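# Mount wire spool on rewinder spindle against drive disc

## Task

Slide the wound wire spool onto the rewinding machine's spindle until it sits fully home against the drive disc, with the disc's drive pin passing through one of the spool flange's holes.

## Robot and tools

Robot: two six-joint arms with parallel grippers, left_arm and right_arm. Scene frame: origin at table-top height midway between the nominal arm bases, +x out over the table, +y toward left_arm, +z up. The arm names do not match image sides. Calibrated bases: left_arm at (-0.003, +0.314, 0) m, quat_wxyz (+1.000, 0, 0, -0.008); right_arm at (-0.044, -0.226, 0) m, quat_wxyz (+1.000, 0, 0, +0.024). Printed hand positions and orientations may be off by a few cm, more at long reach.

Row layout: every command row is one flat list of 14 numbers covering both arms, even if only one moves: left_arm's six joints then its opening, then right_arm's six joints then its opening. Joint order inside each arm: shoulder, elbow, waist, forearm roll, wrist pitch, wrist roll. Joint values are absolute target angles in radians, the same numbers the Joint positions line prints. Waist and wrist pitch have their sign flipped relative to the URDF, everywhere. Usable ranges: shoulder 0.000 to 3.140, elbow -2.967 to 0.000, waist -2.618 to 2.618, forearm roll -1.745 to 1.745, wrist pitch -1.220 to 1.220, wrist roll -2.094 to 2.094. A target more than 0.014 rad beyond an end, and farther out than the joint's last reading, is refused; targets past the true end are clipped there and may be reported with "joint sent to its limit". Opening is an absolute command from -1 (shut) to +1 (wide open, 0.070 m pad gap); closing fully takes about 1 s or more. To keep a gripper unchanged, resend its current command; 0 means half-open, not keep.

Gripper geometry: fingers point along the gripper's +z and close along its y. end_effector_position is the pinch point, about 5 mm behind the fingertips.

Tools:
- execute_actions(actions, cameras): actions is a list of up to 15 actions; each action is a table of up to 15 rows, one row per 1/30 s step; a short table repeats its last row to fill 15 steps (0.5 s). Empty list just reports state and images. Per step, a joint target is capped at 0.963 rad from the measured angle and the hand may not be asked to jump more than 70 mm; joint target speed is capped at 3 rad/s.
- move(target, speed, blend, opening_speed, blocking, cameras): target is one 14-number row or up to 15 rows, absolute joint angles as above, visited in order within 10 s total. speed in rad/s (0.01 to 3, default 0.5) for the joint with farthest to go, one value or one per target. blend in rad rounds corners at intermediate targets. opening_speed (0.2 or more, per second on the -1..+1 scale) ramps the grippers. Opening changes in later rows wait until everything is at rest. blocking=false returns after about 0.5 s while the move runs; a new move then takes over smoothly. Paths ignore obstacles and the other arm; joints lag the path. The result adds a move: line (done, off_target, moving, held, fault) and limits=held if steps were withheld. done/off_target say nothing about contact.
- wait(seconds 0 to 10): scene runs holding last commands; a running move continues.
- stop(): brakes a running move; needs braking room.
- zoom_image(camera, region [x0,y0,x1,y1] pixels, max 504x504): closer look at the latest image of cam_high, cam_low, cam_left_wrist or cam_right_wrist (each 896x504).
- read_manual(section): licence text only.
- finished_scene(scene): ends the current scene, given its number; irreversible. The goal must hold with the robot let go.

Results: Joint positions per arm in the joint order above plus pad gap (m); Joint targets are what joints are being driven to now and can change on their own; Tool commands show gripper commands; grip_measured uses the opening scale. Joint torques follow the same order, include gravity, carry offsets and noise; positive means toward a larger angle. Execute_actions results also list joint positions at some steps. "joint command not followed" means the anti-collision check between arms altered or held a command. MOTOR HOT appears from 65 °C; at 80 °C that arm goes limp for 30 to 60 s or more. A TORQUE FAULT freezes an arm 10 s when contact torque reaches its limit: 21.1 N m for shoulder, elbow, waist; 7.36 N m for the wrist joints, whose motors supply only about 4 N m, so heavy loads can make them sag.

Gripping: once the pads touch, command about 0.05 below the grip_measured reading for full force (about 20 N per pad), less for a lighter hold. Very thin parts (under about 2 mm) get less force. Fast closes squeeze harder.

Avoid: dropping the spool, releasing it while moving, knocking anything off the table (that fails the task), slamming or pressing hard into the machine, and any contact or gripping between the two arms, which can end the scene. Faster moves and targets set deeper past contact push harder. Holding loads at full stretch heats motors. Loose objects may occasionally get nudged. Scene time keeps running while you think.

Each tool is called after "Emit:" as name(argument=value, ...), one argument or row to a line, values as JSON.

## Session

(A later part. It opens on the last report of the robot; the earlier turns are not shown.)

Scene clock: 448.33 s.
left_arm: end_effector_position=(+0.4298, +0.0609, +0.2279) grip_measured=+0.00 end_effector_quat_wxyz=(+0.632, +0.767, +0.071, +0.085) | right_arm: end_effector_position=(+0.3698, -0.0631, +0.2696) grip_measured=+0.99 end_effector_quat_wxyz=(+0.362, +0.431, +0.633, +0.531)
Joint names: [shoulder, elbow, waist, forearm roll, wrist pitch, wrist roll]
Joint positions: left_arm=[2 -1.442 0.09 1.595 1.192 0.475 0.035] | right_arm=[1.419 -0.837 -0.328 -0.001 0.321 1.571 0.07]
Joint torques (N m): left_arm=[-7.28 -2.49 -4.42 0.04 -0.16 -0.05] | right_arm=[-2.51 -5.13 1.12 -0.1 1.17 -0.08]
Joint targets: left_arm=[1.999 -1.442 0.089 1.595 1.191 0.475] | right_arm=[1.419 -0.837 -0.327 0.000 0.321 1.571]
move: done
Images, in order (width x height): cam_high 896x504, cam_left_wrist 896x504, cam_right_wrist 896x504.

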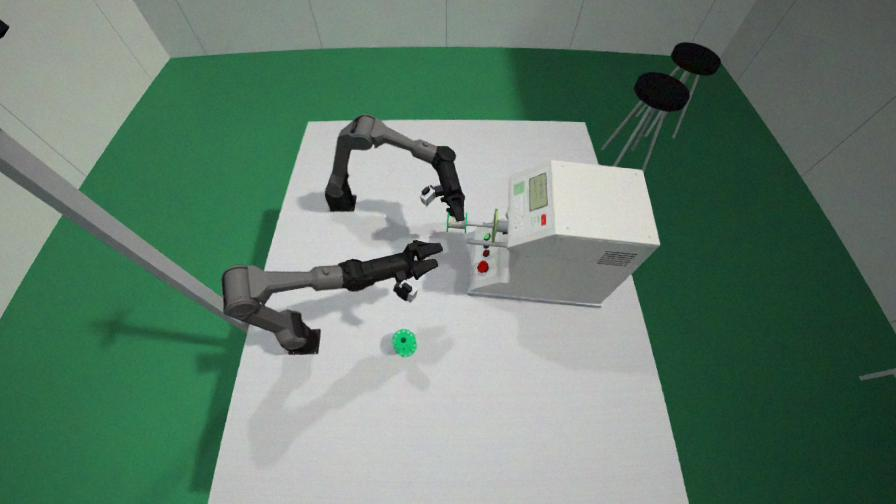

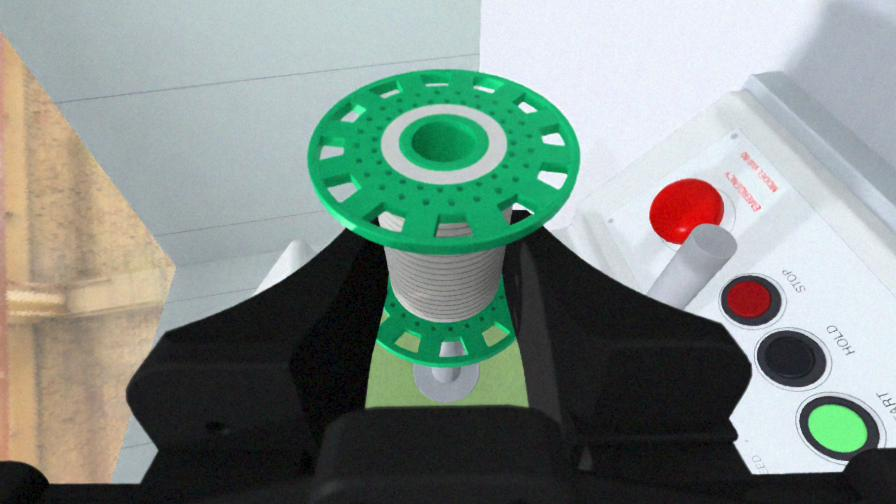

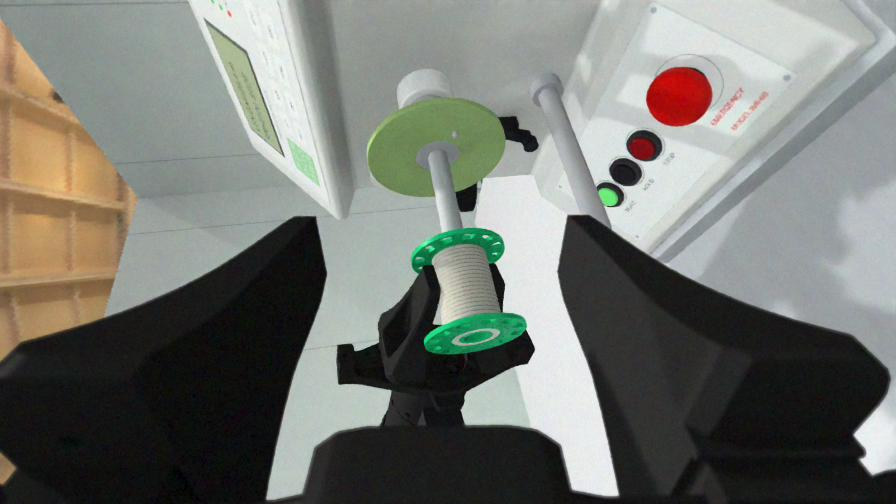

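Emit:
move(
  target=[2.0335, -1.4963, 0.0897, 1.6032, 1.1914, 0.4533, -0.2, 1.419, -0.837, -0.327, 0.0, 0.321, 1.571, 1.0],
  speed=0.06,
  cameras=["cam_high", "cam_right_wrist", "cam_left_wrist"],
)

Emit:
zoom_image(
  camera="cam_high",
  region=[436, 204, 506, 246],
)

Emit:
zoom_image(
  camera="cam_right_wrist",
  region=[360, 60, 560, 370],
)

Scene clock: 464.60 s.
left_arm: end_effector_position=(+0.4400, +0.0603, +0.2279) grip_measured=+0.00 end_effector_quat_wxyz=(+0.632, +0.767, +0.071, +0.086) | right_arm: end_effector_position=(+0.3698, -0.0631, +0.2696) grip_measured=+0.99 end_effector_quat_wxyz=(+0.362, +0.431, +0.633, +0.531)
Joint names: [shoulder, elbow, waist, forearm roll, wrist pitch, wrist roll]
Joint positions: left_arm=[2.033 -1.497 0.089 1.603 1.192 0.454 0.035] | right_arm=[1.419 -0.837 -0.328 -0.001 0.321 1.571 0.07]
Joint torques (N m): left_arm=[-4.78 -4.14 -1.52 0.1 -0.65 -0.28] | right_arm=[-2.55 -5.19 1.25 -0.11 1.22 -0.1]
Joint targets: left_arm=[2.034 -1.496 0.090 1.603 1.191 0.453] | right_arm=[1.419 -0.837 -0.327 0.000 0.321 1.571]
move: done
Images, in order (width x height): cam_high 896x504, cam_left_wrist 896x504, cam_right_wrist 896x504.

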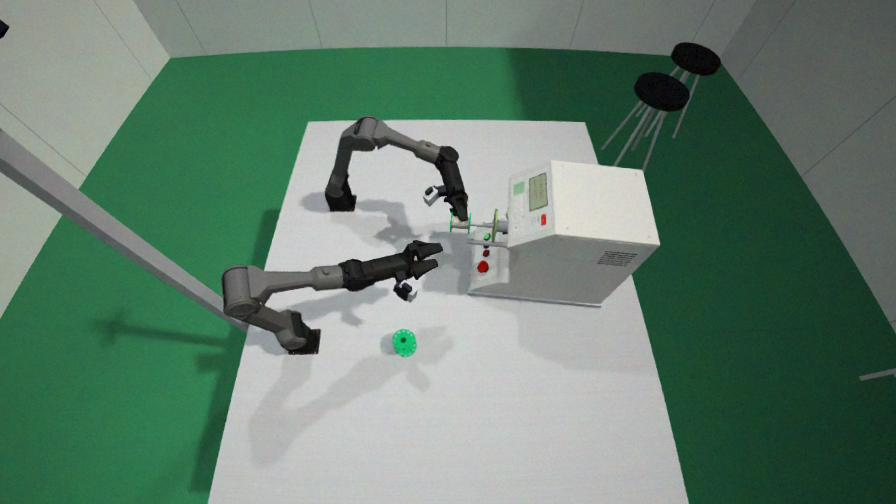

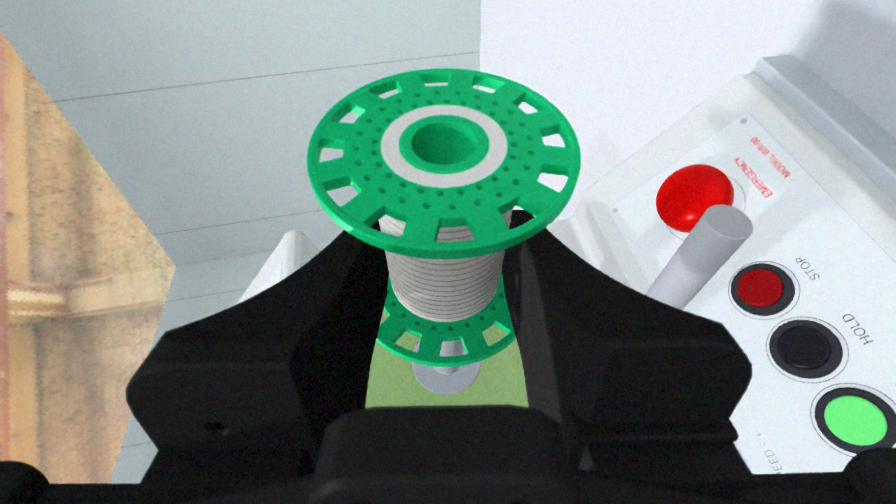

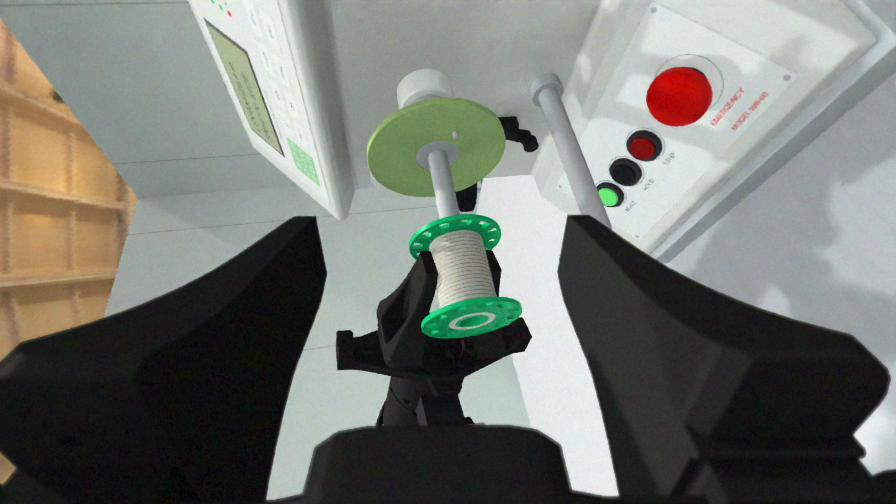

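Scaled by 7.200 from the camera's 896x504 image, which has a finer 1280x720 frame.

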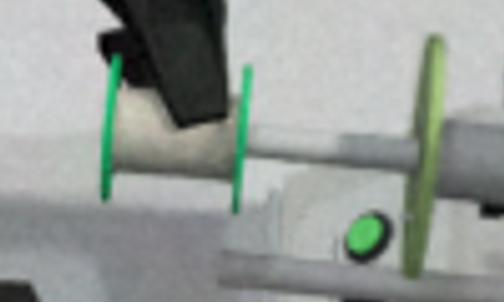

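Scaled by 1.626 from the camera's 896x504 image, which has a finer 1280x720 frame.

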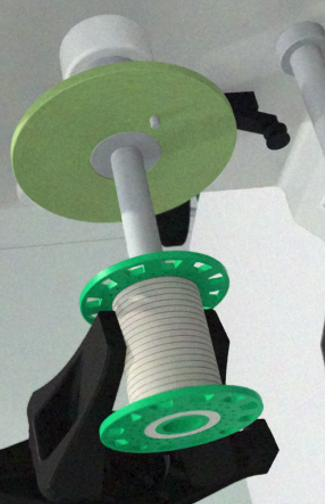

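Emit:
move(
  target=[
    [2.0647, -1.5492, 0.0897, 1.6119, 1.1922, 0.4301, -0.2, 1.419, -0.837, -0.327, 0.0, 0.321, 1.571, 1.0],
    [2.0967, -1.6038, 0.0898, 1.6208, 1.1932, 0.4058, -0.2, 1.419, -0.837, -0.327, 0.0, 0.321, 1.571, 1.0],
  ],
  speed=0.1,
  blend=0.01,
  cameras=["cam_high", "cam_right_wrist", "cam_left_wrist"],
)

Emit:
zoom_image(
  camera="cam_high",
  region=[436, 204, 506, 246],
)

Emit:
zoom_image(
  camera="cam_right_wrist",
  region=[360, 60, 560, 370],
)

Scene clock: 476.13 s.
left_arm: end_effector_position=(+0.4581, +0.0580, +0.2275) grip_measured=-0.01 end_effector_quat_wxyz=(+0.631, +0.767, +0.071, +0.085) | right_arm: end_effector_position=(+0.3698, -0.0631, +0.2696) grip_measured=+0.99 end_effector_quat_wxyz=(+0.362, +0.431, +0.633, +0.531)
Joint names: [shoulder, elbow, waist, forearm roll, wrist pitch, wrist roll]
Joint positions: left_arm=[2.097 -1.605 0.09 1.621 1.193 0.406 0.035] | right_arm=[1.419 -0.837 -0.328 -0.001 0.321 1.571 0.07]
Joint torques (N m): left_arm=[-2.08 -1.64 -2.72 1.12 -1.15 0.03] | right_arm=[-2.56 -5.23 1.27 -0.09 1.25 -0.12]
Joint targets: left_arm=[2.097 -1.604 0.090 1.621 1.193 0.406] | right_arm=[1.419 -0.837 -0.327 0.000 0.321 1.571]
move: done
Images, in order (width x height): cam_high 896x504, cam_left_wrist 896x504, cam_right_wrist 896x504.

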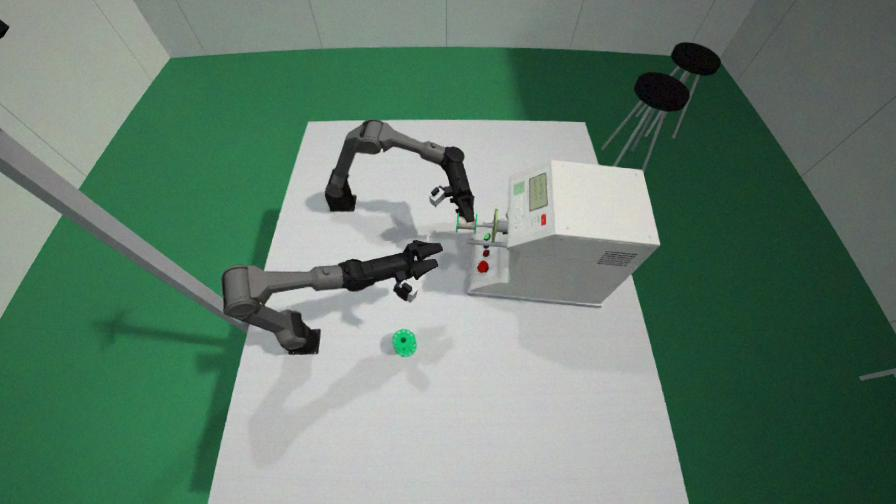

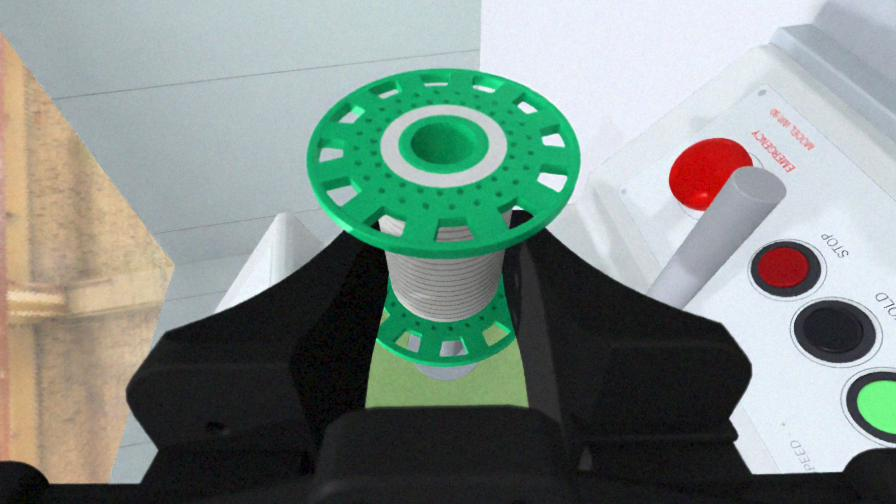

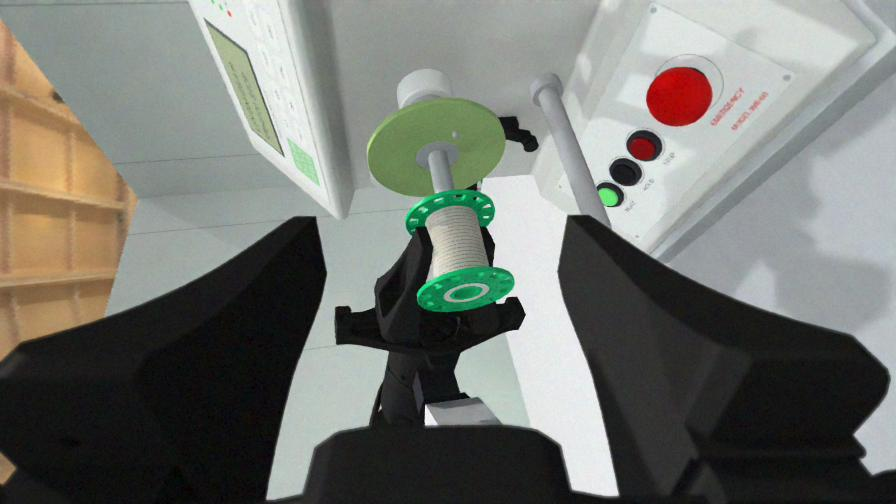

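Scaled by 7.200 from the camera's 896x504 image, which has a finer 1280x720 frame.

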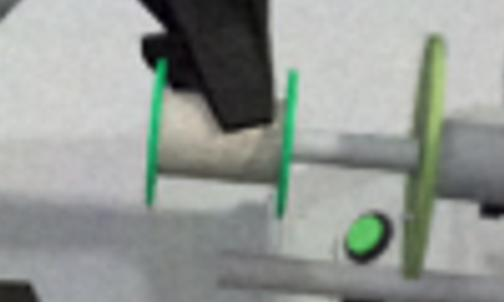

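Scaled by 1.626 from the camera's 896x504 image, which has a finer 1280x720 frame.

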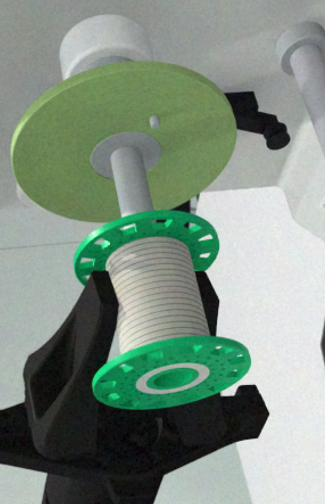

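Emit:
move(
  target=[
    [2.1294, -1.6601, 0.0901, 1.6301, 1.1941, 0.3804, -0.2, 1.419, -0.837, -0.327, 0.0, 0.321, 1.571, 1.0],
    [2.1629, -1.7181, 0.0906, 1.6395, 1.1953, 0.3540, -0.2, 1.419, -0.837, -0.327, 0.0, 0.321, 1.571, 1.0],
  ],
  speed=0.1,
  blend=0.01,
  cameras=["cam_high", "cam_right_wrist", "cam_left_wrist"],
)

Emit:
zoom_image(
  camera="cam_high",
  region=[436, 204, 506, 246],
)

Emit:
zoom_image(
  camera="cam_right_wrist",
  region=[360, 60, 560, 370],
)

Scene clock: 479.50 s.
left_arm: end_effector_position=(+0.4762, +0.0562, +0.2273) grip_measured=-0.01 end_effector_quat_wxyz=(+0.632, +0.767, +0.072, +0.086) | right_arm: end_effector_position=(+0.3698, -0.0631, +0.2696) grip_measured=+0.99 end_effector_quat_wxyz=(+0.362, +0.431, +0.633, +0.531)
Joint names: [shoulder, elbow, waist, forearm roll, wrist pitch, wrist roll]
Joint positions: left_arm=[2.163 -1.719 0.09 1.639 1.195 0.354 0.035] | right_arm=[1.419 -0.837 -0.328 -0.001 0.321 1.571 0.07]
Joint torques (N m): left_arm=[-1.4 -1.05 -3.3 1.5 -1.33 0.2] | right_arm=[-2.58 -5.3 1.28 -0.09 1.27 -0.13]
Joint targets: left_arm=[2.163 -1.718 0.091 1.640 1.195 0.354] | right_arm=[1.419 -0.837 -0.327 0.000 0.321 1.571]
move: done
Images, in order (width x height): cam_high 896x504, cam_left_wrist 896x504, cam_right_wrist 896x504.

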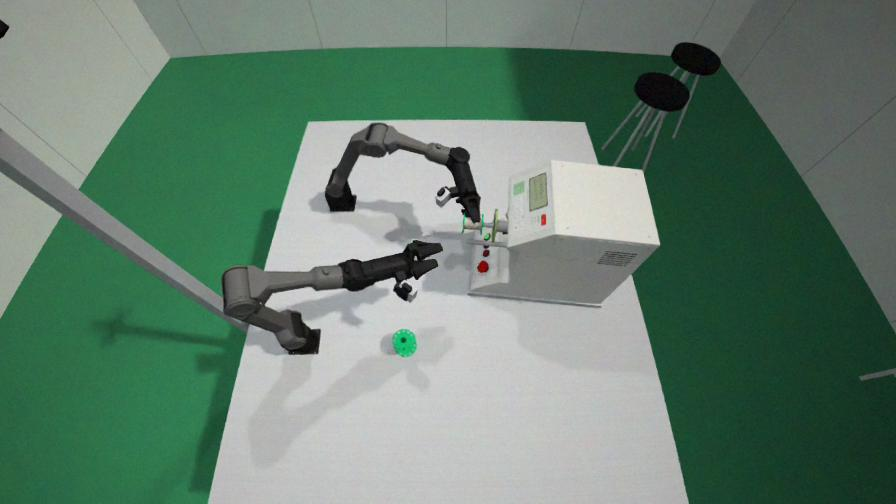

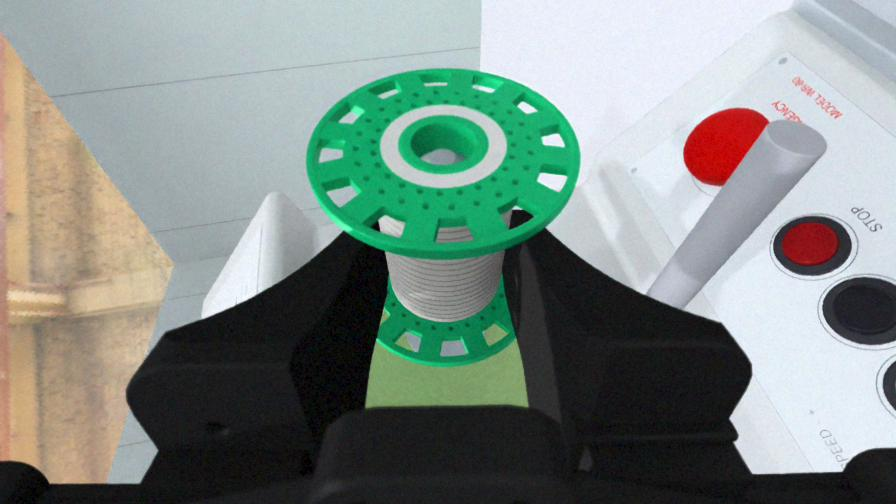

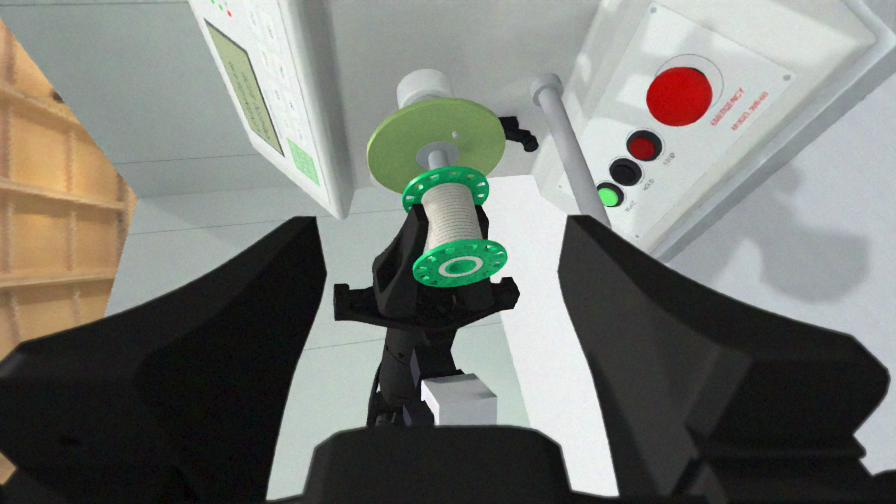

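Scaled by 7.200 from the camera's 896x504 image, which has a finer 1280x720 frame.

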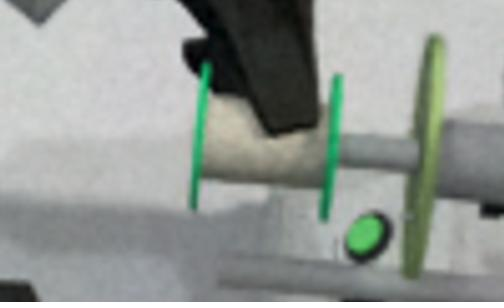

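Scaled by 1.626 from the camera's 896x504 image, which has a finer 1280x720 frame.

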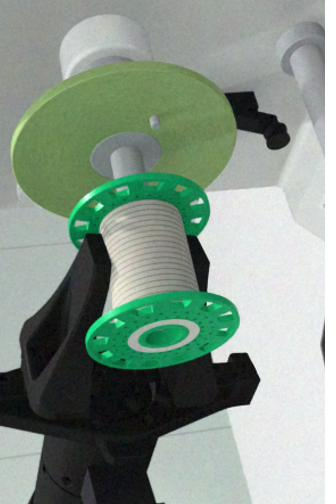

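Emit:
zoom_image(
  camera="cam_right_wrist",
  region=[360, 90, 520, 220],
)

Emit:
zoom_image(
  camera="cam_right_wrist",
  region=[400, 150, 520, 300],
)

Scaled by 3.150 from the camera's 896x504 image, which has a finer 1280x720 frame.

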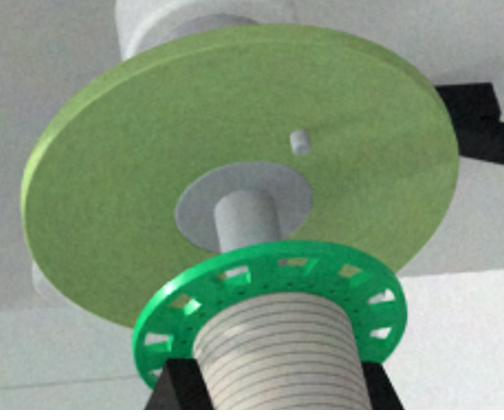

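Scaled by 3.360 from the camera's 896x504 image, which has a finer 1280x720 frame.

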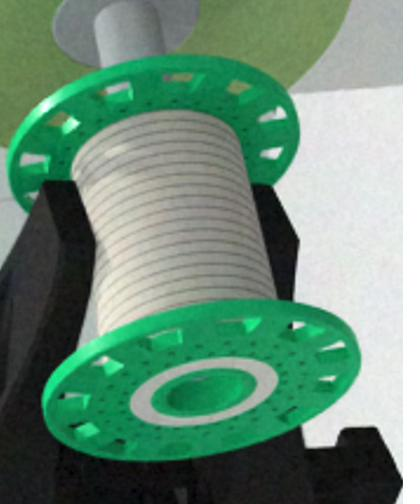

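Emit:
zoom_image(
  camera="cam_right_wrist",
  region=[396, 160, 496, 216],
)

Emit:
zoom_image(
  camera="cam_right_wrist",
  region=[406, 230, 516, 292],
)

Scaled by 5.040 from the camera's 896x504 image, which has a finer 1280x720 frame.

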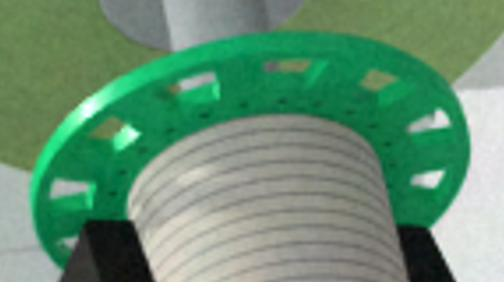

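Scaled by 4.582 from the camera's 896x504 image, which has a finer 1280x720 frame.

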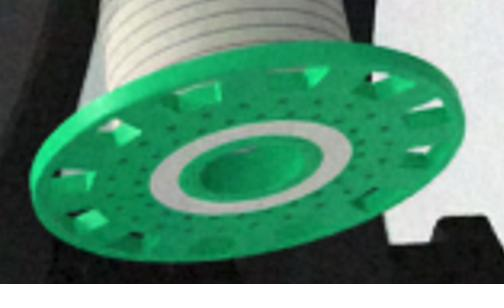

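Emit:
zoom_image(
  camera="cam_right_wrist",
  region=[404, 120, 474, 170],
)

Scaled by 7.200 from the camera's 896x504 image, which has a finer 1280x720 frame.

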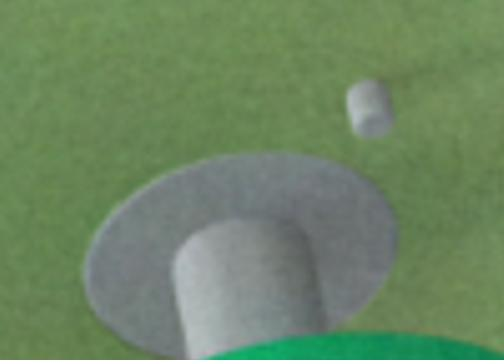

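Emit:
move(
  target=[
    [2.1641, -1.7220, 0.0894, 1.6409, 1.1966, 0.3512, 0.08, 1.419, -0.837, -0.327, 0.0, 0.321, 1.571, 1.0],
    [2.1645, -1.7197, 0.0983, 1.6370, 1.1881, 0.3535, 0.08, 1.419, -0.837, -0.327, 0.0, 0.321, 1.571, 1.0],
    [2.1664, -1.7150, 0.0974, 1.6347, 1.1885, 0.3606, 0.08, 1.419, -0.837, -0.327, 0.0, 0.321, 1.571, 1.0],
  ],
  speed=[0.1, 0.05, 0.02],
  opening_speed=0.5,
  cameras=["cam_right_wrist"],
)

Emit:
zoom_image(
  camera="cam_right_wrist",
  region=[360, 90, 520, 300],
)

Scene clock: 538.30 s.
left_arm: end_effector_position=(+0.4760, +0.0528, +0.2256) grip_measured=+0.09 end_effector_quat_wxyz=(+0.632, +0.767, +0.071, +0.086) | right_arm: end_effector_position=(+0.3698, -0.0631, +0.2696) grip_measured=+0.99 end_effector_quat_wxyz=(+0.362, +0.431, +0.633, +0.531)
Joint names: [shoulder, elbow, waist, forearm roll, wrist pitch, wrist roll]
Joint positions: left_arm=[2.166 -1.716 0.097 1.634 1.188 0.36 0.038] | right_arm=[1.419 -0.837 -0.328 -0.001 0.321 1.571 0.07]
Joint torques (N m): left_arm=[-2.2 2.85 0.81 2.51 0.1 0.27] | right_arm=[-2.59 -5.27 1.26 -0.06 1.29 -0.13]
Motor temperatures (°C): left_arm=[32 31 34 46 34 29] | right_arm=[37 32 29 33 40 28]
Joint targets: left_arm=[2.166 -1.715 0.097 1.635 1.189 0.361] | right_arm=[1.419 -0.837 -0.327 0.000 0.321 1.571]
move: done
Images, in order (width x height): cam_right_wrist 896x504.

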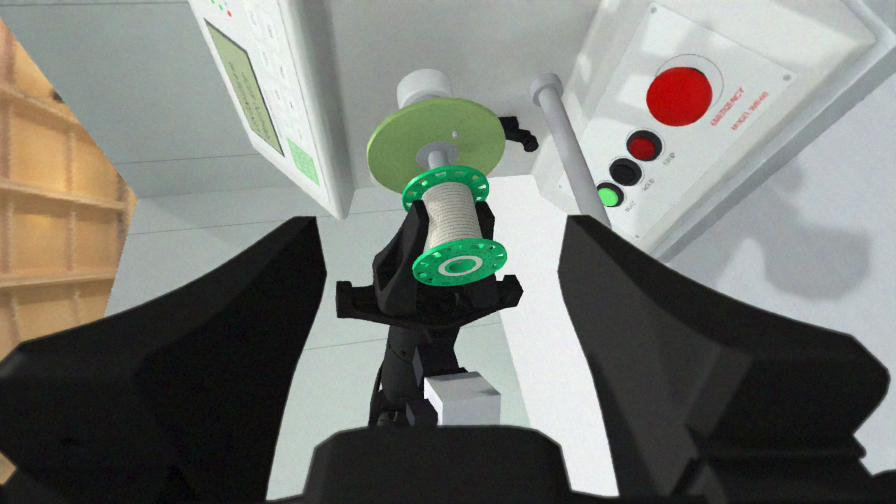

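Scaled by 2.400 from the camera's 896x504 image, which has a finer 1280x720 frame.

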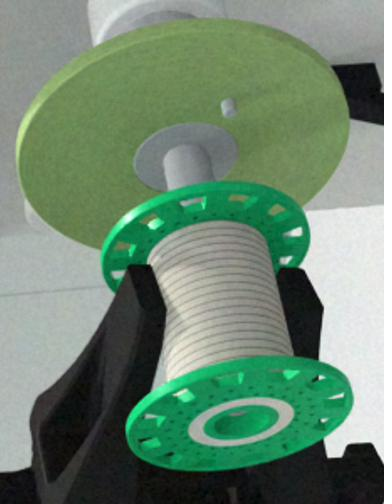

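Emit:
move(
  target=[2.1656, -1.7180, 0.0885, 1.6388, 1.1969, 0.3575, 0.08, 1.419, -0.837, -0.327, 0.0, 0.321, 1.571, 1.0],
  speed=0.02,
  cameras=["cam_right_wrist", "cam_left_wrist"],
)

Emit:
zoom_image(
  camera="cam_right_wrist",
  region=[360, 90, 520, 300],
)

Scene clock: 540.43 s.
left_arm: end_effector_position=(+0.4753, +0.0560, +0.2251) grip_measured=+0.09 end_effector_quat_wxyz=(+0.631, +0.768, +0.070, +0.084) | right_arm: end_effector_position=(+0.3698, -0.0631, +0.2696) grip_measured=+0.99 end_effector_quat_wxyz=(+0.362, +0.431, +0.633, +0.531)
Joint names: [shoulder, elbow, waist, forearm roll, wrist pitch, wrist roll]
Joint positions: left_arm=[2.166 -1.716 0.09 1.64 1.199 0.359 0.038] | right_arm=[1.419 -0.837 -0.328 -0.001 0.321 1.571 0.07]
Joint torques (N m): left_arm=[-0.92 -0.13 -2.21 2.16 -0.99 -0.29] | right_arm=[-2.63 -5.31 1.28 -0.06 1.29 -0.14]
Joint targets: left_arm=[2.166 -1.718 0.088 1.639 1.197 0.357] | right_arm=[1.419 -0.837 -0.327 0.000 0.321 1.571]
move: done
Images, in order (width x height): cam_left_wrist 896x504, cam_right_wrist 896x504.

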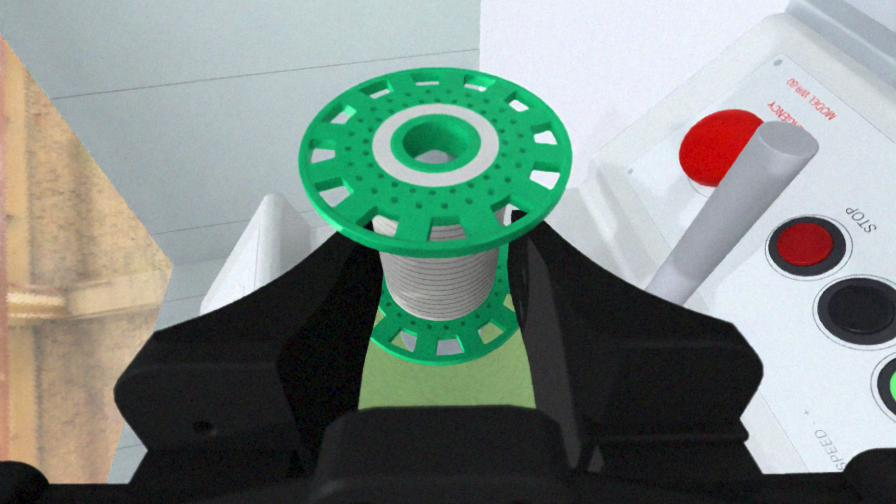

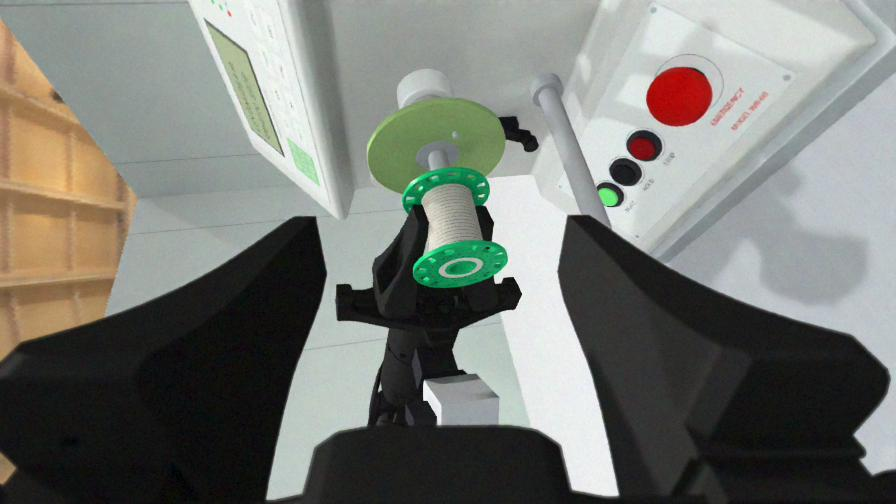

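Scaled by 2.400 from the camera's 896x504 image, which has a finer 1280x720 frame.

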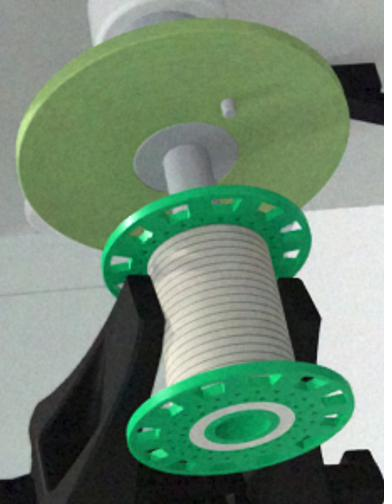

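Emit:
zoom_image(
  camera="cam_right_wrist",
  region=[396, 160, 496, 216],
)

Emit:
zoom_image(
  camera="cam_right_wrist",
  region=[406, 230, 516, 292],
)

Scaled by 5.040 from the camera's 896x504 image, which has a finer 1280x720 frame.

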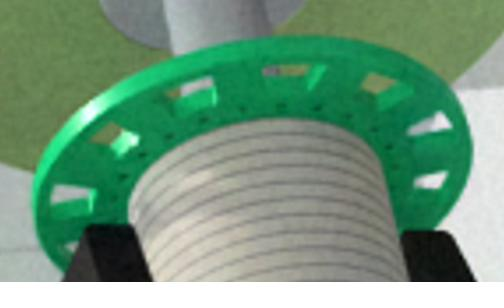

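Scaled by 4.582 from the camera's 896x504 image, which has a finer 1280x720 frame.

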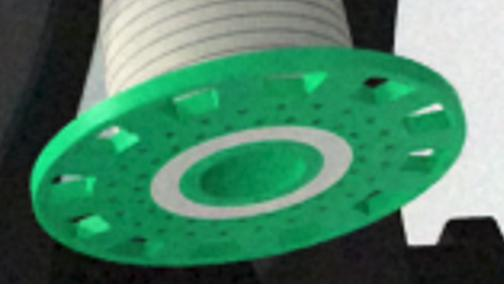

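Emit:
zoom_image(
  camera="cam_left_wrist",
  region=[290, 60, 590, 260],
)

Scaled by 1.680 from the camera's 896x504 image, which has a finer 1280x720 frame.

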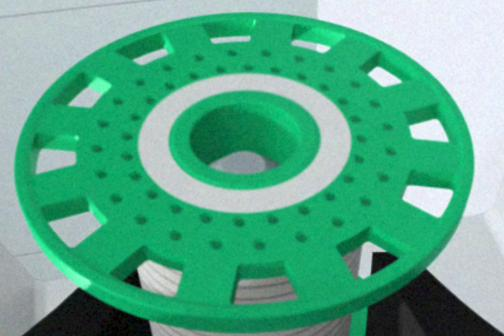

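Emit:
move(
  target=[
    [2.1502, -1.7640, 0.1044, 1.7406, 1.1645, 0.2872, 0.08, 1.419, -0.837, -0.327, 0.0, 0.321, 1.571, 1.0],
    [2.1502, -1.7640, 0.1044, 1.7406, 1.1645, 0.2872, -0.2, 1.419, -0.837, -0.327, 0.0, 0.321, 1.571, 1.0],
    [2.1565, -1.7429, 0.0996, 1.6920, 1.1761, 0.3189, -0.2, 1.419, -0.837, -0.327, 0.0, 0.321, 1.571, 1.0],
    [2.1636, -1.7227, 0.0955, 1.6444, 1.1893, 0.3494, -0.2, 1.419, -0.837, -0.327, 0.0, 0.321, 1.571, 1.0],
    [2.1716, -1.7037, 0.0922, 1.5980, 1.2041, 0.3786, -0.2, 1.419, -0.837, -0.327, 0.0, 0.321, 1.571, 1.0],
    [2.1795, -1.6872, 0.0897, 1.5565, 1.2191, 0.4042, -0.2, 1.419, -0.837, -0.327, 0.0, 0.321, 1.571, 1.0],
  ],
  speed=[0.15, 0.1, 0.12, 0.12, 0.12, 0.12],
  blend=[0.0, 0.0, 0.01, 0.01, 0.01, 0.0],
  opening_speed=0.5,
  cameras=["cam_right_wrist", "cam_left_wrist"],
)

Emit:
zoom_image(
  camera="cam_right_wrist",
  region=[396, 160, 496, 216],
)

Emit:
zoom_image(
  camera="cam_right_wrist",
  region=[406, 230, 516, 292],
)

Scene clock: 609.60 s.
left_arm: end_effector_position=(+0.4774, +0.0535, +0.2268) grip_measured=+0.00 end_effector_quat_wxyz=(+0.656, +0.746, +0.080, +0.083) | right_arm: end_effector_position=(+0.3698, -0.0631, +0.2696) grip_measured=+0.99 end_effector_quat_wxyz=(+0.362, +0.431, +0.633, +0.531)
Joint names: [shoulder, elbow, waist, forearm roll, wrist pitch, wrist roll]
Joint positions: left_arm=[2.178 -1.687 0.092 1.555 1.209 0.405 0.035] | right_arm=[1.419 -0.837 -0.328 -0.001 0.321 1.571 0.07]
Joint torques (N m): left_arm=[0.15 0.64 -4.37 1.68 -0.68 -0.08] | right_arm=[-2.6 -5.32 1.27 -0.05 1.29 -0.15]
Motor temperatures (°C): left_arm=[31 30 34 40 37 29] | right_arm=[37 32 29 33 40 28]
Joint targets: left_arm=[2.179 -1.687 0.090 1.557 1.210 0.404] | right_arm=[1.419 -0.837 -0.327 0.000 0.321 1.571]
joint sent to its limit (left arm) — the wrist pitch, upper limit.
move: done
Images, in order (width x height): cam_left_wrist 896x504, cam_right_wrist 896x504.

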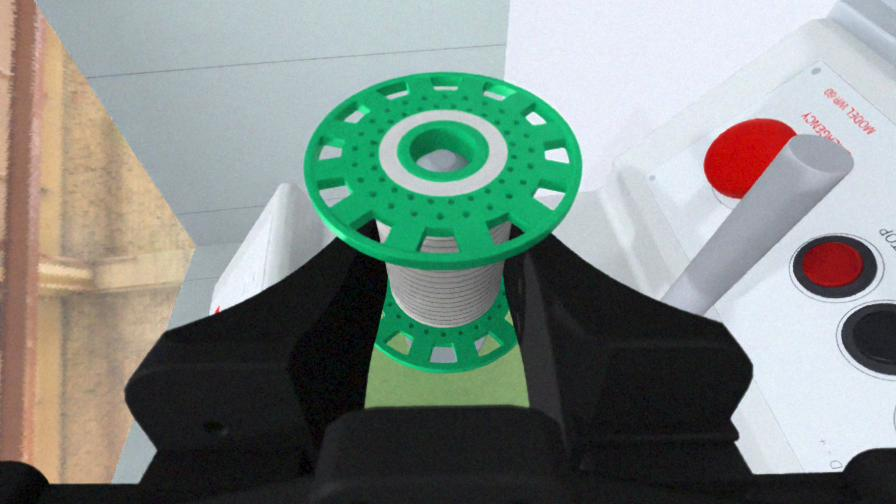

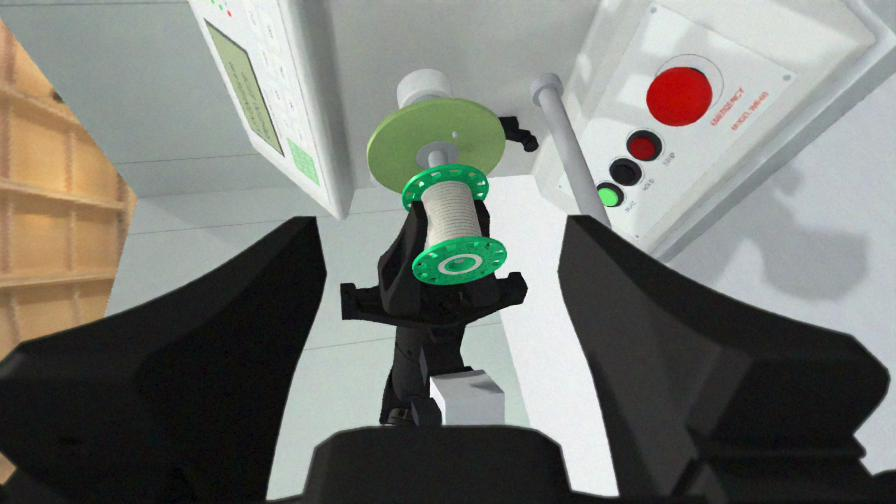

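Scaled by 5.040 from the camera's 896x504 image, which has a finer 1280x720 frame.

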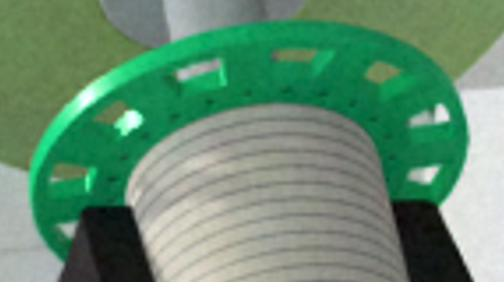

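Scaled by 4.582 from the camera's 896x504 image, which has a finer 1280x720 frame.

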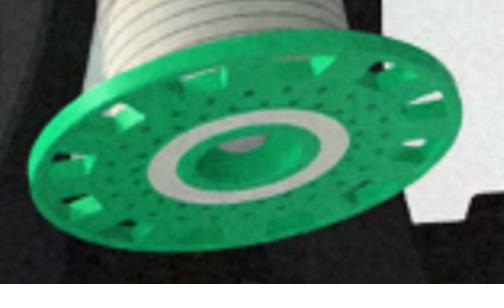

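Emit:
execute_actions(
  actions=[],
  cameras=["cam_right_wrist", "cam_left_wrist"],
)

Emit:
zoom_image(
  camera="cam_right_wrist",
  region=[396, 160, 496, 216],
)

Emit:
zoom_image(
  camera="cam_right_wrist",
  region=[406, 230, 516, 292],
)

Emit:
zoom_image(
  camera="cam_left_wrist",
  region=[348, 112, 548, 224],
)

Scene clock: 618.97 s.
left_arm: end_effector_position=(+0.4776, +0.0539, +0.2262) grip_measured=+0.00 end_effector_quat_wxyz=(+0.656, +0.746, +0.080, +0.083) | right_arm: end_effector_position=(+0.3698, -0.0631, +0.2696) grip_measured=+0.99 end_effector_quat_wxyz=(+0.362, +0.431, +0.633, +0.531)
Joint names: [shoulder, elbow, waist, forearm roll, wrist pitch, wrist roll]
Joint positions: left_arm=[2.179 -1.687 0.091 1.556 1.209 0.405 0.035] | right_arm=[1.419 -0.837 -0.328 -0.001 0.321 1.571 0.07]
Joint torques (N m): left_arm=[3.14 4.07 -12.01 2.49 -0.02 -0.35] | right_arm=[-2.61 -5.36 1.27 -0.03 1.28 -0.16]
Motor temperatures (°C): left_arm=[32 30 35 41 35 29] | right_arm=[37 32 29 33 40 28]
Joint targets: left_arm=[2.179 -1.687 0.090 1.557 1.210 0.404] | right_arm=[1.419 -0.837 -0.327 0.000 0.321 1.571]
Tool commands: left_gripper/opening=-0.2 right_gripper/opening=+1.0
Images, in order (width x height): cam_left_wrist 896x504, cam_right_wrist 896x504.

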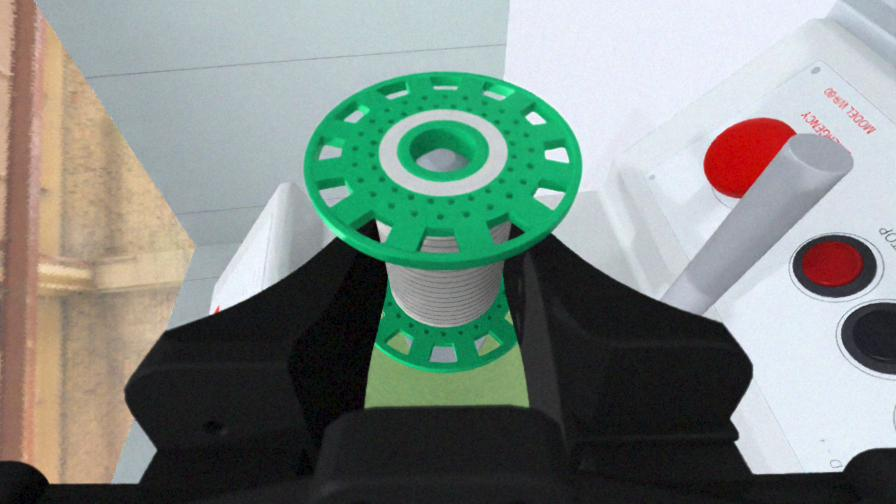

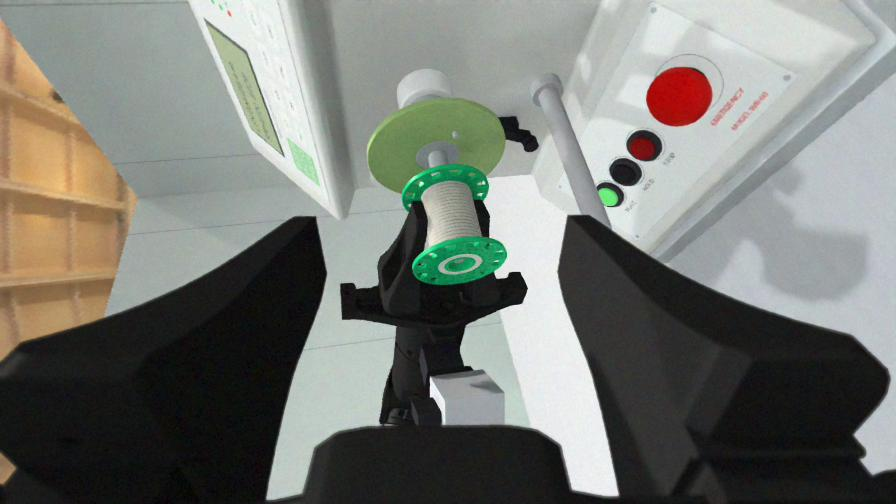

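Scaled by 5.040 from the camera's 896x504 image, which has a finer 1280x720 frame.

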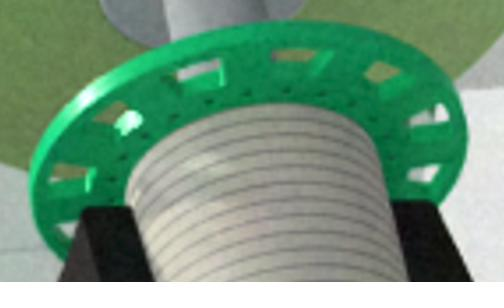

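Scaled by 4.582 from the camera's 896x504 image, which has a finer 1280x720 frame.

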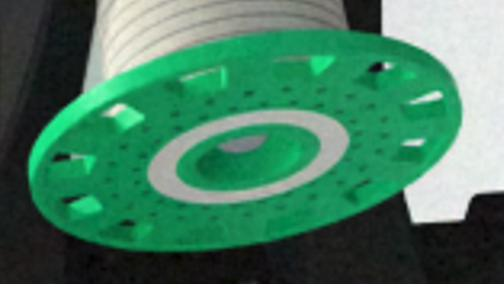

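Scaled by 2.520 from the camera's 896x504 image, which has a finer 1280x720 frame.

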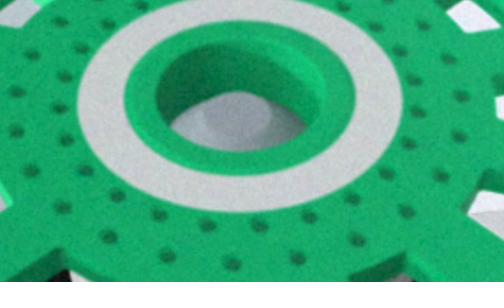

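Emit:
zoom_image(
  camera="cam_left_wrist",
  region=[298, 60, 448, 144],
)

Emit:
zoom_image(
  camera="cam_left_wrist",
  region=[438, 60, 588, 144],
)

Emit:
zoom_image(
  camera="cam_left_wrist",
  region=[298, 144, 448, 270],
)

Emit:
zoom_image(
  camera="cam_left_wrist",
  region=[438, 144, 588, 270],
)

Scaled by 3.360 from the camera's 896x504 image, which has a finer 1280x720 frame.

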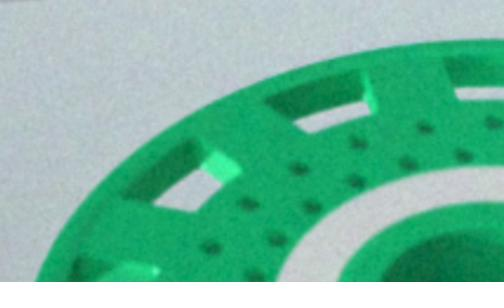

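Scaled by 3.360 from the camera's 896x504 image, which has a finer 1280x720 frame.

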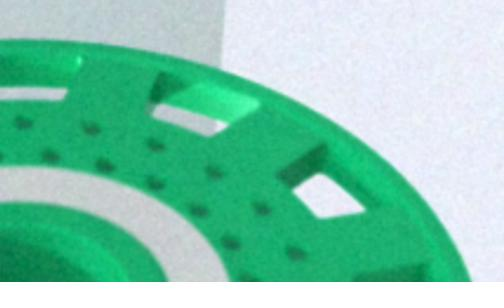

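Scaled by 3.360 from the camera's 896x504 image, which has a finer 1280x720 frame.

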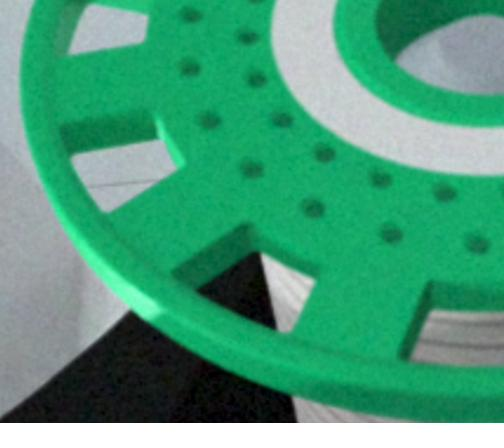

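Scaled by 3.360 from the camera's 896x504 image, which has a finer 1280x720 frame.

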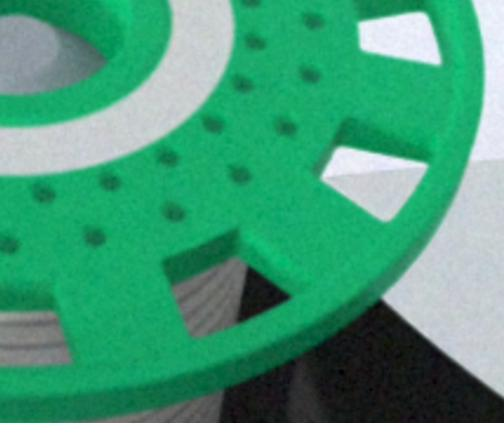

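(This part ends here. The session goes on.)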